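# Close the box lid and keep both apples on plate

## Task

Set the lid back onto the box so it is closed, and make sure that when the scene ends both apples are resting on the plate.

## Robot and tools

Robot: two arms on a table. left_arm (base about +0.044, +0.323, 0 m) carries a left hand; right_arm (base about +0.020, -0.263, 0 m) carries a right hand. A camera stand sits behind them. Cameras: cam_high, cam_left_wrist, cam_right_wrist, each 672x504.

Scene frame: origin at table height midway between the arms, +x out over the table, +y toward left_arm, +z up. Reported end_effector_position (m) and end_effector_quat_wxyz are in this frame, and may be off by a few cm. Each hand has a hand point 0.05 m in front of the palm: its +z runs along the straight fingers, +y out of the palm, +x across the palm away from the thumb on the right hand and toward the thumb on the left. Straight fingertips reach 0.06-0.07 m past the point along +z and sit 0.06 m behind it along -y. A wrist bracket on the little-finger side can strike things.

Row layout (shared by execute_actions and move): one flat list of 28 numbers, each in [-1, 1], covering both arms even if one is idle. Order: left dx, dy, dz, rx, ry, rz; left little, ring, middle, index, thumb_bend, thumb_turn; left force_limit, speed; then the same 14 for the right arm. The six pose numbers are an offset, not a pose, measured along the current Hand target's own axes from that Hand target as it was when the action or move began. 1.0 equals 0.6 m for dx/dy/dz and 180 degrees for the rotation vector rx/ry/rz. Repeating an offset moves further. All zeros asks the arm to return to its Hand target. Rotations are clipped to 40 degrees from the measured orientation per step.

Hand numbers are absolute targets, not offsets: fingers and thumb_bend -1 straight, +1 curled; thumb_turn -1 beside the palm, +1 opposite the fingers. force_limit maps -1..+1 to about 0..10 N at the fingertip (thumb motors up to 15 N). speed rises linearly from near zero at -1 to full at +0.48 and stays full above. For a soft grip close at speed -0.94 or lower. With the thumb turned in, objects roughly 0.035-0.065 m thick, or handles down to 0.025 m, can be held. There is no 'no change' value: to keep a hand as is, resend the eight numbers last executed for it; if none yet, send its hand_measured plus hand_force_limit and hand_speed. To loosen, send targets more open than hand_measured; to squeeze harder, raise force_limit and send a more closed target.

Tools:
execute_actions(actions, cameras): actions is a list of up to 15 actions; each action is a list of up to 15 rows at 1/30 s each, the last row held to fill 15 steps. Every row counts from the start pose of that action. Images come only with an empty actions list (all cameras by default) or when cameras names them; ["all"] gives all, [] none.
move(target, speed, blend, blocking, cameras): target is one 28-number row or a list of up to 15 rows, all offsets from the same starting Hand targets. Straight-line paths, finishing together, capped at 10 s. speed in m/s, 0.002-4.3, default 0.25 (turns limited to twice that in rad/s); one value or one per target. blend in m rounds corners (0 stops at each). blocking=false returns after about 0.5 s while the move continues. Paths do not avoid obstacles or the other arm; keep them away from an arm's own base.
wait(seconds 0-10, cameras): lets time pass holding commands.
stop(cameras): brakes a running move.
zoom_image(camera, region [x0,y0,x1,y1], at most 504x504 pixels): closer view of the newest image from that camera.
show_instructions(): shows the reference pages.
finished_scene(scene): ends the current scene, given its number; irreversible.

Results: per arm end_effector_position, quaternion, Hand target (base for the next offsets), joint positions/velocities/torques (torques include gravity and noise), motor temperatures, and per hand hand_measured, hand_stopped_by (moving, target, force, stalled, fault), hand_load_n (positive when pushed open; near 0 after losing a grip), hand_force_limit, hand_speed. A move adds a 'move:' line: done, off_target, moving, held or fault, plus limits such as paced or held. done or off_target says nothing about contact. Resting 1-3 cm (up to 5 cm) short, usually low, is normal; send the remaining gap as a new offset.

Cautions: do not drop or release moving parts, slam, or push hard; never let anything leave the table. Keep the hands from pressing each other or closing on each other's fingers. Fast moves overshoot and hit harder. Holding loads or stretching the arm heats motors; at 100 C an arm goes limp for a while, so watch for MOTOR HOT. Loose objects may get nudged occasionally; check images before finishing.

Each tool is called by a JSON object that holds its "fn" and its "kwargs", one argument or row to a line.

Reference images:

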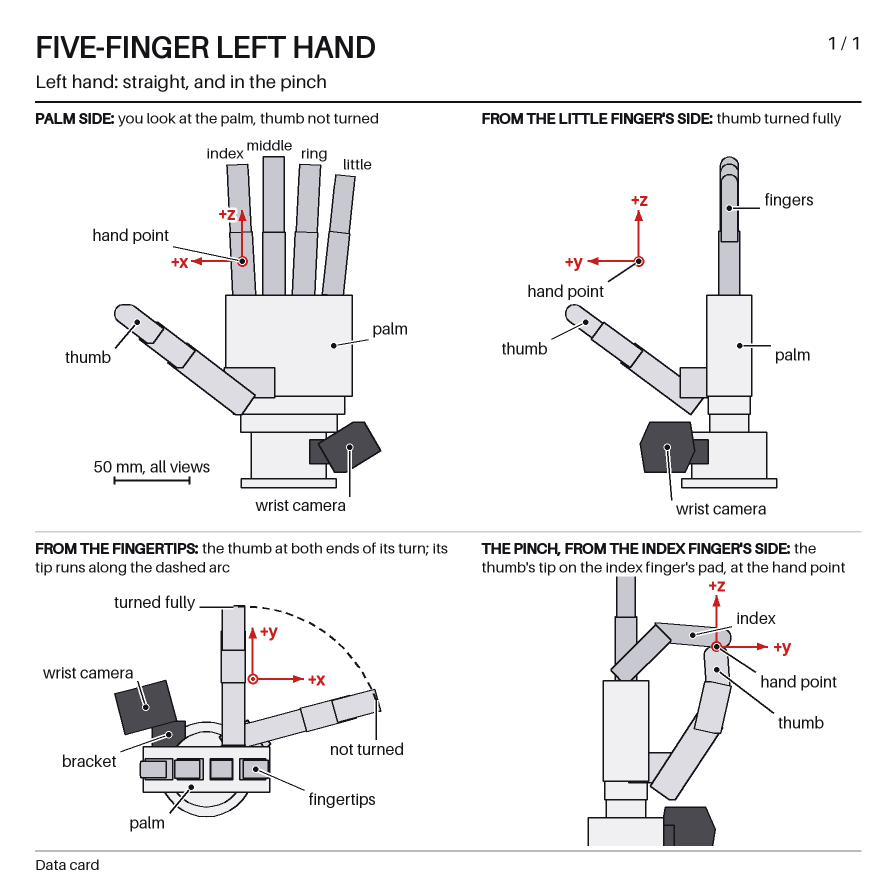

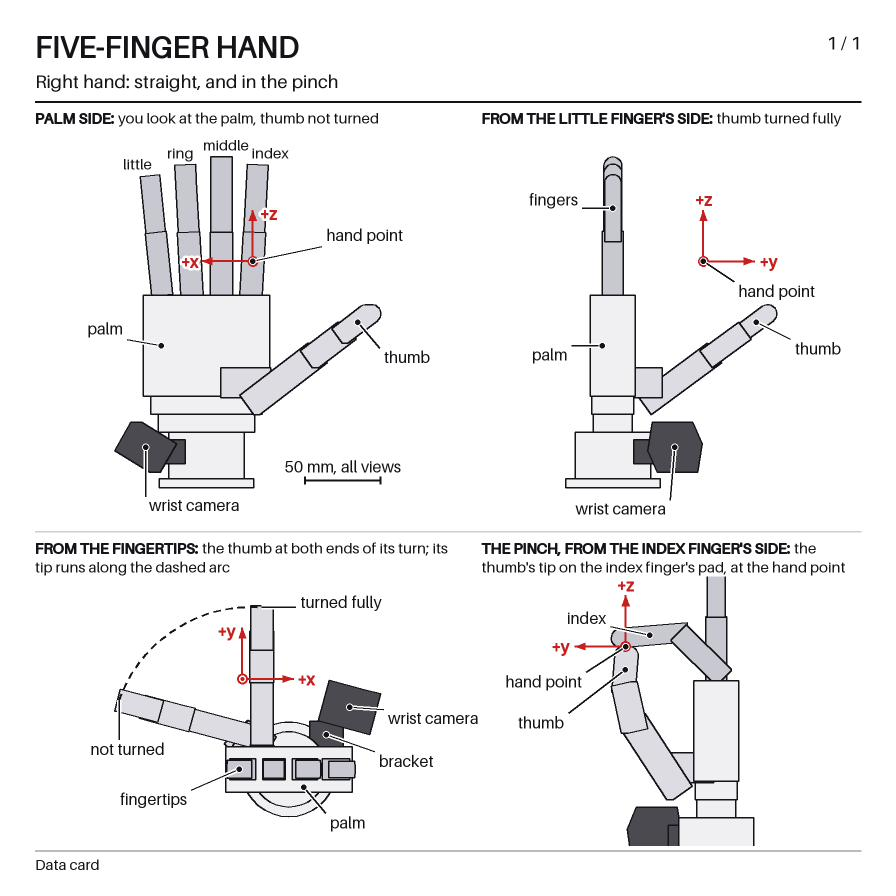

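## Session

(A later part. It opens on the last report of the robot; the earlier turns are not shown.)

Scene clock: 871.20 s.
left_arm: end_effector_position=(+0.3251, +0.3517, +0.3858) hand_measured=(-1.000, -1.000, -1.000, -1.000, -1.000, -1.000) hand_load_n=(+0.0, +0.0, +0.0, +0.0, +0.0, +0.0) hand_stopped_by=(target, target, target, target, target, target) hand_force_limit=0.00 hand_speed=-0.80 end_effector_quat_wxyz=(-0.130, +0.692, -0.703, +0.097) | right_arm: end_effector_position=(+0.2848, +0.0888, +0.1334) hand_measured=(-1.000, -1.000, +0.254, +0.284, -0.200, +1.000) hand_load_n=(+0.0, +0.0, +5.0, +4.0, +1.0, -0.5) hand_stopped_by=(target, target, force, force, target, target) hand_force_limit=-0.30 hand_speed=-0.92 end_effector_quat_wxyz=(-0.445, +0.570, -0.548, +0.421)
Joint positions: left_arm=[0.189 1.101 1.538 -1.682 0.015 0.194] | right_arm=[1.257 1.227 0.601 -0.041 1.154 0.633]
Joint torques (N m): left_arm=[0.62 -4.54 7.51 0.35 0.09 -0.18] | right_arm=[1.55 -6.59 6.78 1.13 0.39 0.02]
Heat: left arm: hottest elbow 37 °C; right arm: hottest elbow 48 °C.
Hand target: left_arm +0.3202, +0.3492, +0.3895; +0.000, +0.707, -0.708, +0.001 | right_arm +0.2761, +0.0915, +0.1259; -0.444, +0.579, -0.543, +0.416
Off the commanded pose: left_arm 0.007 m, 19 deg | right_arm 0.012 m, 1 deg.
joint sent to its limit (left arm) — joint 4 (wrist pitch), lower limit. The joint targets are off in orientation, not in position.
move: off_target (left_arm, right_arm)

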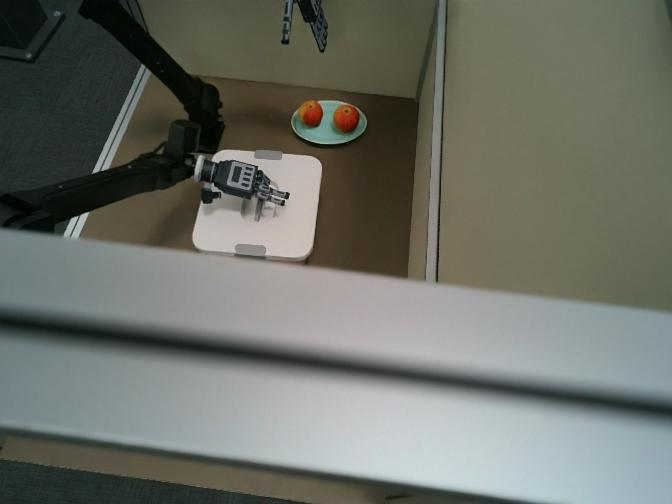

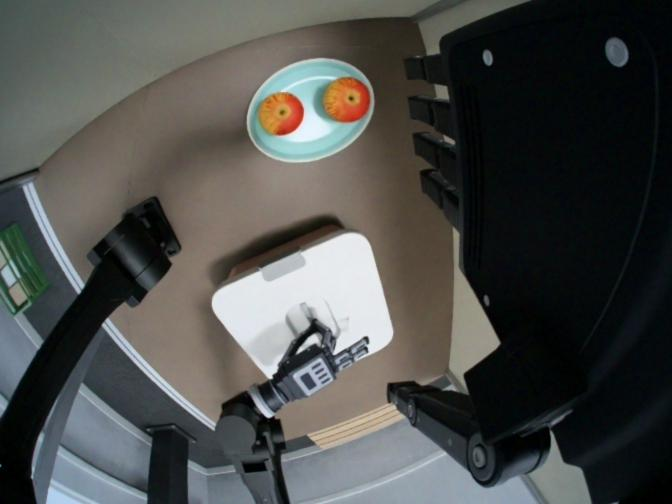

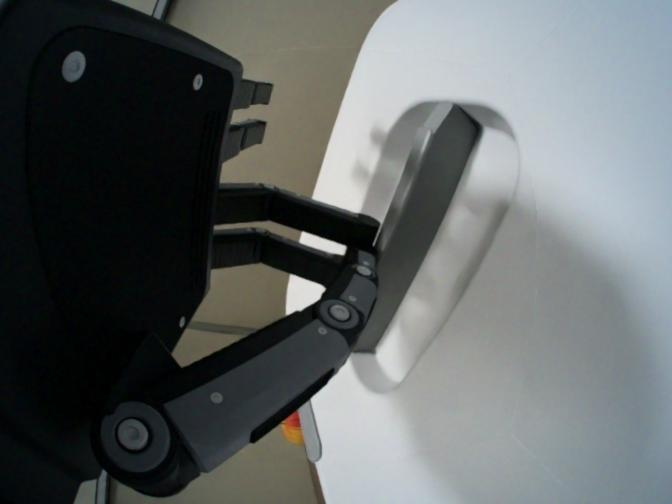

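{"fn": "zoom_image", "kwargs": {
  "camera": "cam_high",
  "region": [217, 126, 329, 182]
}}

{"fn": "zoom_image", "kwargs": {
  "camera": "cam_high",
  "region": [187, 217, 327, 280]
}}

{"fn": "zoom_image", "kwargs": {
  "camera": "cam_left_wrist",
  "region": [295, 210, 395, 300]
}}

{"fn": "zoom_image", "kwargs": {
  "camera": "cam_high",
  "region": [280, 140, 336, 270]
}}

Scaled by 4.500 from the camera's 672x504 image, which has a finer 960x720 frame.

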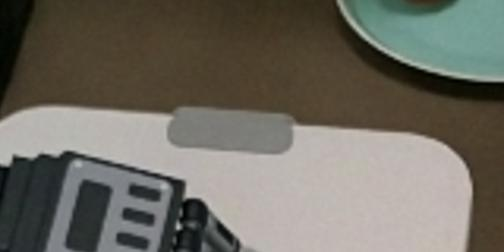

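Scaled by 3.600 from the camera's 672x504 image, which has a finer 960x720 frame.

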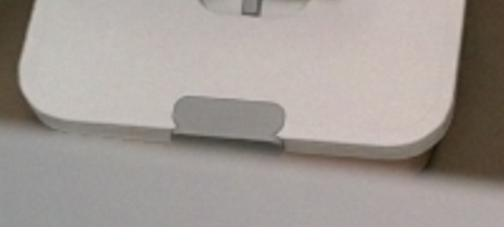

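Scaled by 5.040 from the camera's 672x504 image, which has a finer 960x720 frame.

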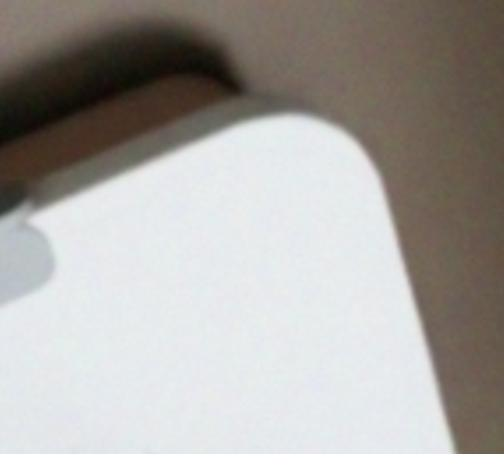

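Scaled by 3.877 from the camera's 672x504 image, which has a finer 960x720 frame.

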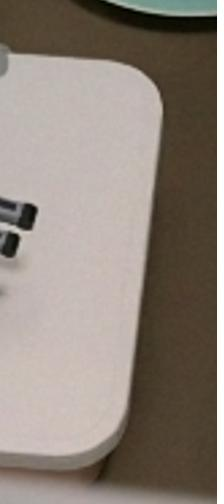

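{"fn": "zoom_image", "kwargs": {
  "camera": "cam_left_wrist",
  "region": [205, 235, 265, 295]
}}

{"fn": "zoom_image", "kwargs": {
  "camera": "cam_left_wrist",
  "region": [300, 205, 360, 265]
}}

{"fn": "zoom_image", "kwargs": {
  "camera": "cam_high",
  "region": [185, 140, 225, 260]
}}

Scaled by 8.400 from the camera's 672x504 image, which has a finer 960x720 frame.

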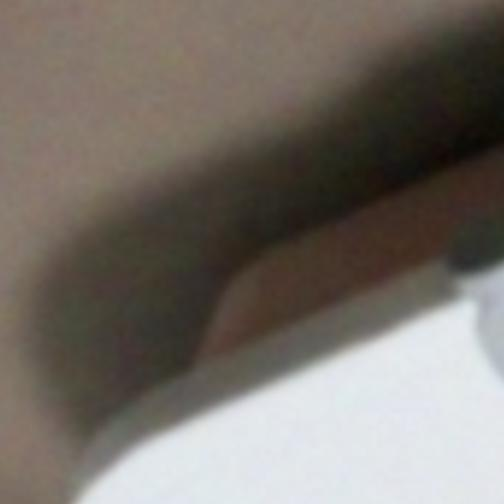

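Scaled by 8.400 from the camera's 672x504 image, which has a finer 960x720 frame.

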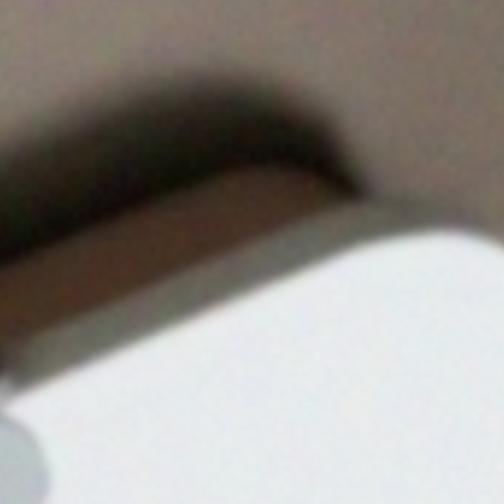

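Scaled by 4.200 from the camera's 672x504 image, which has a finer 960x720 frame.

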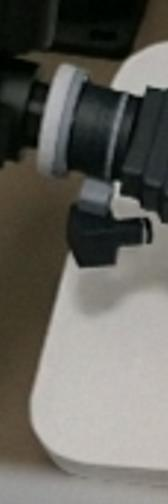

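{"fn": "move", "kwargs": {
  "target": [0,0,0,0,0,0,-1,-1,-1,-1,-1,-1,0,-0.8,0.0006,-0.0026,0.0096,0,0,0,-1,-1,0.45,0.45,-0.2,1,-0.3,-0.92],
  "speed": 0.03
}}

{"fn": "move", "kwargs": {
  "target": [0,0,0,0,0,0,-1,-1,-1,-1,-1,-1,0,-0.8,0,0,0,0,0,0,-1,-1,-0.25,-0.25,-0.2,1,-0.3,-0.93],
  "cameras": ["cam_high", "cam_left_wrist", "cam_right_wrist"]
}}

Scene clock: 956.97 s.
left_arm: end_effector_position=(+0.3251, +0.3517, +0.3858) hand_measured=(-1.000, -1.000, -1.000, -1.000, -1.000, -1.000) hand_load_n=(+0.0, +0.0, +0.0, +0.0, +0.0, +0.0) hand_stopped_by=(target, target, target, target, target, target) hand_force_limit=0.00 hand_speed=-0.80 end_effector_quat_wxyz=(-0.130, +0.692, -0.703, +0.097) | right_arm: end_effector_position=(+0.2845, +0.0892, +0.1331) hand_measured=(-1.000, -1.000, +0.254, +0.284, -0.200, +1.000) hand_load_n=(+0.0, +0.0, +5.5, +4.5, +1.0, -0.5) hand_stopped_by=(target, target, force, force, target, target) hand_force_limit=-0.30 hand_speed=-0.92 end_effector_quat_wxyz=(-0.444, +0.573, -0.546, +0.421)
Joint positions: left_arm=[0.189 1.101 1.538 -1.682 0.015 0.194] | right_arm=[1.257 1.227 0.601 -0.039 1.15 0.625]
Joint torques (N m): left_arm=[0.91 -4.78 7.47 0.38 0.09 -0.18] | right_arm=[0.03 -6.18 6.79 1.99 0.01 -0.12]
Motor temperatures (°C): left_arm=[26 27 37 25 25 24] | right_arm=[28 27 43 28 24 27]
Heat: left arm: hottest elbow 37 °C; right arm: hottest elbow 43 °C.
Hand target: left_arm +0.3202, +0.3492, +0.3895; +0.000, +0.707, -0.708, +0.001 | right_arm +0.2820, +0.0916, +0.1259; -0.444, +0.579, -0.543, +0.416
Off the commanded pose: left_arm 0.007 m, 19 deg | right_arm 0.008 m, 1 deg.
joint sent to its limit (left arm) — joint 4 (wrist pitch), lower limit. The joint targets are off in orientation, not in position.
move: off_target (left_arm)

Scene clock: 959.93 s.
left_arm: end_effector_position=(+0.3251, +0.3517, +0.3858) hand_measured=(-1.000, -1.000, -1.000, -1.000, -1.000, -1.000) hand_load_n=(+0.0, +0.0, +0.0, +0.0, +0.0, +0.0) hand_stopped_by=(target, target, target, target, target, target) hand_force_limit=0.00 hand_speed=-0.80 end_effector_quat_wxyz=(-0.130, +0.692, -0.703, +0.097) | right_arm: end_effector_position=(+0.2835, +0.0909, +0.1309) hand_measured=(-1.000, -1.000, -0.250, -0.250, -0.200, +1.000) hand_load_n=(-0.5, +0.0, -0.5, +0.0, +0.0, +0.0) hand_stopped_by=(target, target, target, target, target, target) hand_force_limit=-0.30 hand_speed=-0.93 end_effector_quat_wxyz=(-0.443, +0.577, -0.545, +0.417)
Joint positions: left_arm=[0.189 1.101 1.538 -1.682 0.015 0.194] | right_arm=[1.257 1.231 0.601 -0.038 1.139 0.624]
Joint torques (N m): left_arm=[0.73 -4.78 7.5 0.31 0.08 -0.18] | right_arm=[0.03 -6.48 6.78 1.98 0.48 -0.11]
Heat: left arm: hottest elbow 37 °C; right arm: hottest elbow 43 °C.
Hand target: left_arm +0.3202, +0.3492, +0.3895; +0.000, +0.707, -0.708, +0.001 | right_arm +0.2821, +0.0915, +0.1260; -0.444, +0.579, -0.543, +0.416
Off the commanded pose: left_arm 0.007 m, 19 deg | right_arm 0.005 m, 0 deg.
joint sent to its limit (left arm) — joint 4 (wrist pitch), lower limit. The joint targets are off in orientation, not in position.
move: off_target (left_arm)

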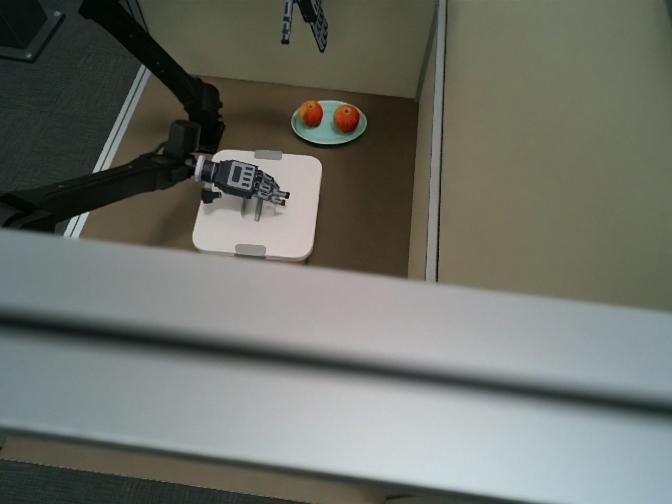

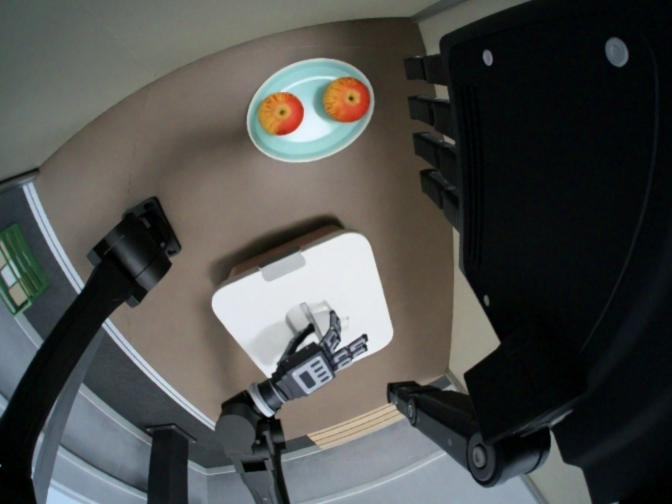

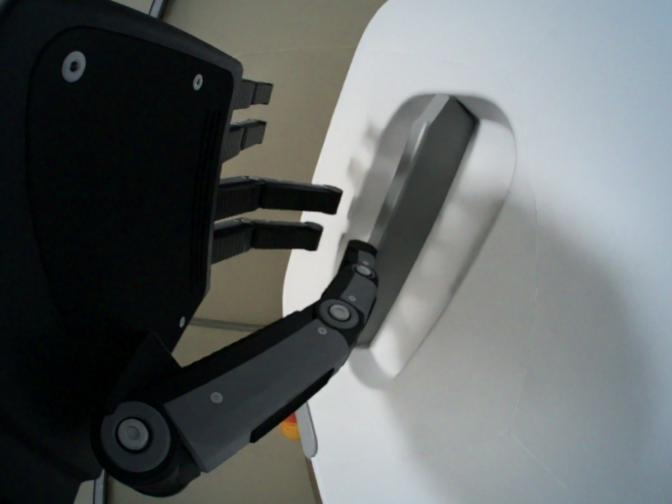

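{"fn": "move", "kwargs": {
  "target": [0,0,0,0,0,0,-1,-1,-1,-1,-1,-1,0,-0.8,-0.0192,-0.1004,-0.0119,0,0,0,-1,-1,-0.25,-0.25,-0.2,1,-0.3,-0.93],
  "speed": 0.08,
  "cameras": ["cam_high", "cam_left_wrist", "cam_right_wrist"]
}}

{"fn": "zoom_image", "kwargs": {
  "camera": "cam_right_wrist",
  "region": [250, 0, 672, 420]
}}

Scene clock: 968.00 s.
left_arm: end_effector_position=(+0.3251, +0.3517, +0.3858) hand_measured=(-1.000, -1.000, -1.000, -1.000, -1.000, -1.000) hand_load_n=(+0.0, +0.0, +0.0, +0.0, +0.0, +0.0) hand_stopped_by=(target, target, target, target, target, target) hand_force_limit=0.00 hand_speed=-0.80 end_effector_quat_wxyz=(-0.130, +0.692, -0.703, +0.097) | right_arm: end_effector_position=(+0.2821, +0.0899, +0.1593) hand_measured=(-1.000, -1.000, -0.250, -0.250, -0.200, +1.000) hand_load_n=(+0.0, +0.0, +0.0, +0.0, +0.0, +0.0) hand_stopped_by=(target, target, target, target, target, target) hand_force_limit=-0.30 hand_speed=-0.93 end_effector_quat_wxyz=(-0.430, +0.591, -0.536, +0.422)
Joint positions: left_arm=[0.189 1.101 1.538 -1.682 0.015 0.194] | right_arm=[1.257 1.174 0.662 -0.185 1.13 0.608]
Joint torques (N m): left_arm=[0.91 -4.89 7.5 0.34 0.09 -0.18] | right_arm=[-1.08 -7.59 11.88 0.87 0.49 -0.15]
Heat: left arm: hottest elbow 37 °C; right arm: hottest elbow 43 °C.
Hand target: left_arm +0.3202, +0.3492, +0.3895; +0.000, +0.707, -0.708, +0.001 | right_arm +0.2900, +0.1035, +0.1859; -0.444, +0.579, -0.543, +0.416
Off the commanded pose: left_arm 0.007 m, 19 deg | right_arm 0.031 m, 2 deg.
joint sent to its limit (left arm) — joint 4 (wrist pitch), lower limit. The joint targets are off in orientation, not in position.
move: off_target (left_arm, right_arm)

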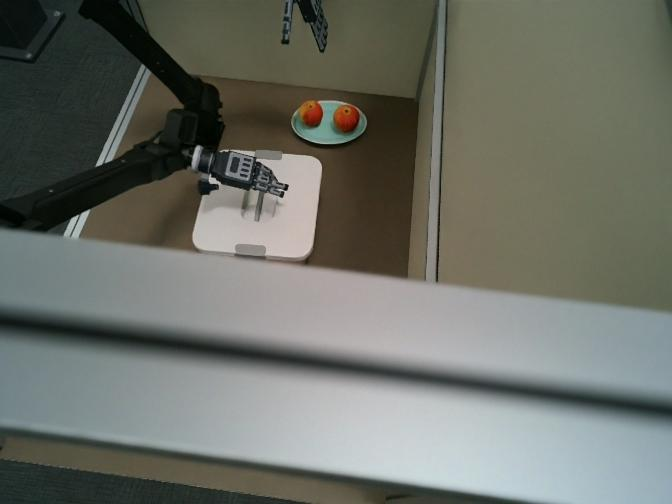

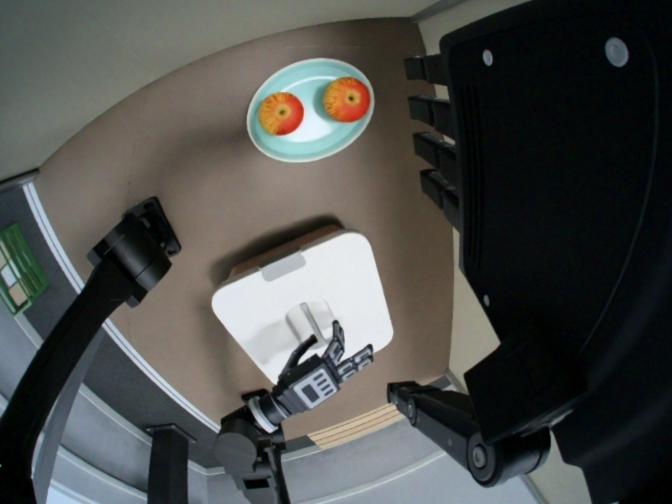

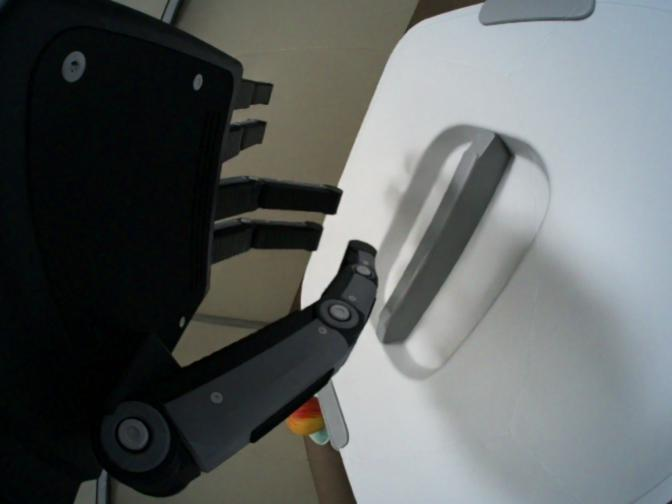

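Scaled by 1.194 from the camera's 672x504 image, which has a finer 960x720 frame.

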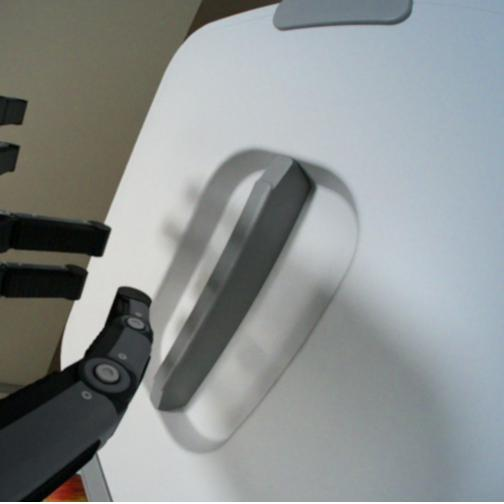

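{"fn": "move", "kwargs": {
  "target": [
    [0,0,0,0,0,0,-1,-1,-1,-1,-1,-1,0,-0.8,-0.0047,-0.0819,-0.0165,0,0,0,-1,-1,-0.25,-0.25,-0.2,1,-0.3,-0.93],
    [0,0,0,0,0,0,-1,-1,-1,-1,-1,-1,0,-0.8,0.1426,-0.0963,-0.1558,0,0,0,-1,-1,-0.25,-0.25,-0.2,1,-0.3,-0.93]
  ],
  "speed": 0.12,
  "blend": 0.02,
  "cameras": ["cam_high", "cam_left_wrist"]
}}

{"fn": "zoom_image", "kwargs": {
  "camera": "cam_high",
  "region": [180, 130, 340, 270]
}}

{"fn": "zoom_image", "kwargs": {
  "camera": "cam_high",
  "region": [217, 126, 329, 182]
}}

{"fn": "zoom_image", "kwargs": {
  "camera": "cam_high",
  "region": [187, 217, 327, 280]
}}

{"fn": "zoom_image", "kwargs": {
  "camera": "cam_left_wrist",
  "region": [205, 225, 405, 395]
}}

Scene clock: 981.67 s.
left_arm: end_effector_position=(+0.3251, +0.3517, +0.3858) hand_measured=(-1.000, -1.000, -1.000, -1.000, -1.000, -1.000) hand_load_n=(+0.0, +0.0, +0.0, +0.0, +0.0, +0.0) hand_stopped_by=(target, target, target, target, target, target) hand_force_limit=0.00 hand_speed=-0.80 end_effector_quat_wxyz=(-0.130, +0.692, -0.703, +0.097) | right_arm: end_effector_position=(+0.2232, +0.0073, +0.2583) hand_measured=(-1.000, -1.000, -0.250, -0.250, -0.200, +1.000) hand_load_n=(+0.0, +0.0, +0.0, +0.0, +0.0, +0.0) hand_stopped_by=(target, target, target, target, target, target) hand_force_limit=-0.30 hand_speed=-0.93 end_effector_quat_wxyz=(-0.439, +0.579, -0.544, +0.420)
Joint positions: left_arm=[0.189 1.101 1.538 -1.682 0.015 0.194] | right_arm=[1.405 0.807 0.746 -0.893 1.243 0.919]
Joint torques (N m): left_arm=[0.85 -4.95 7.53 0.38 0.09 -0.18] | right_arm=[0.91 -1.67 10.25 0.62 0.89 0.02]
Heat: left arm: hottest elbow 37 °C; right arm: hottest elbow 46 °C.
Hand target: left_arm +0.3202, +0.3492, +0.3895; +0.000, +0.707, -0.708, +0.001 | right_arm +0.2203, +0.0133, +0.2658; -0.444, +0.579, -0.543, +0.416
Off the commanded pose: left_arm 0.007 m, 19 deg | right_arm 0.010 m, 1 deg.
joint sent to its limit (left arm) — joint 4 (wrist pitch), lower limit. The joint targets are off in orientation, not in position.
move: off_target (left_arm)
Images, in order (width x height): cam_high 672x504, cam_left_wrist 672x504.

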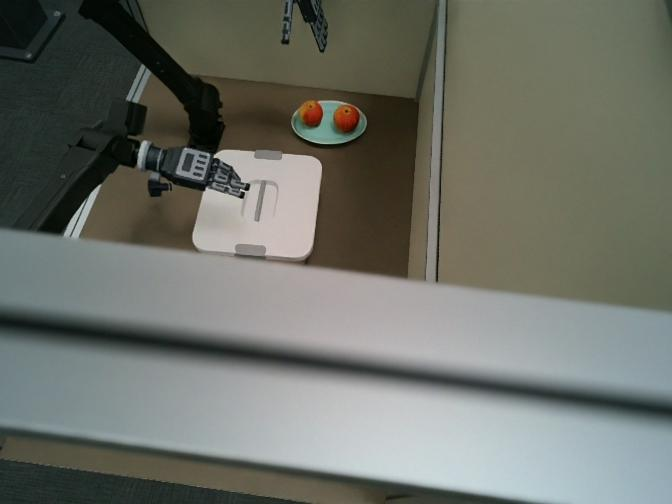

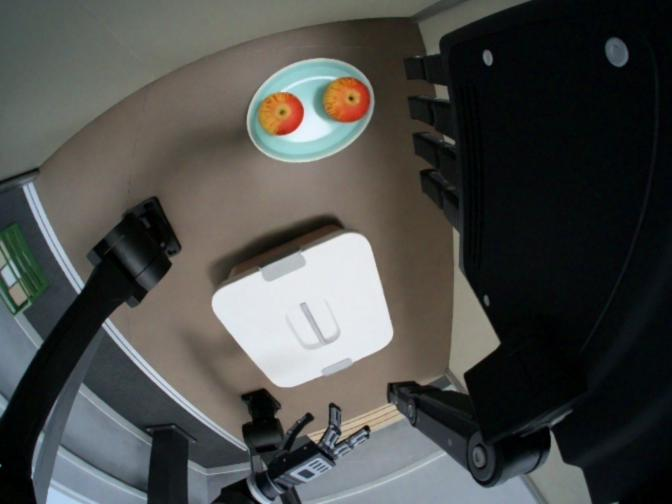

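Scaled by 3.150 from the camera's 672x504 image, which has a finer 960x720 frame.

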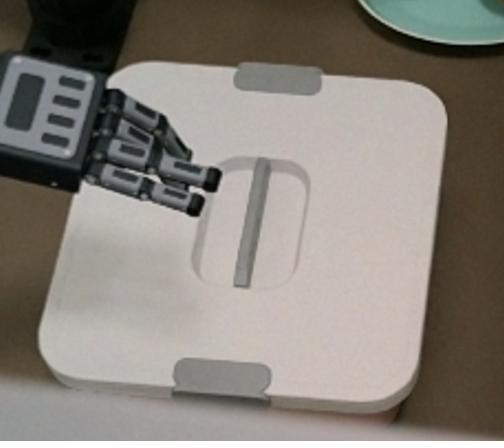

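Scaled by 4.500 from the camera's 672x504 image, which has a finer 960x720 frame.

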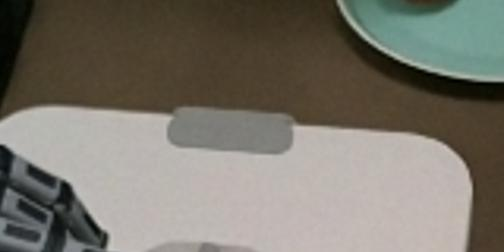

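Scaled by 3.600 from the camera's 672x504 image, which has a finer 960x720 frame.

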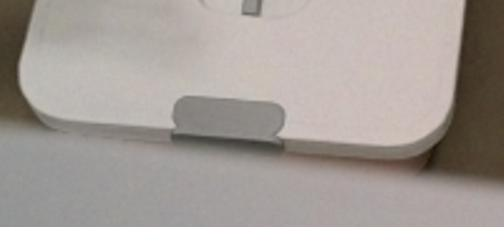

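Scaled by 2.520 from the camera's 672x504 image, which has a finer 960x720 frame.

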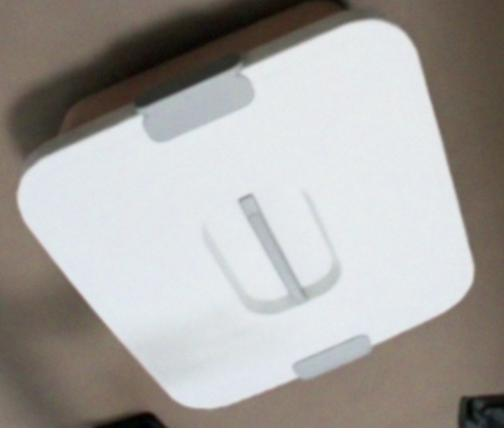

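{"fn": "finished_scene", "kwargs": {
  "scene": 3
}}

The scene is finished: the task was done.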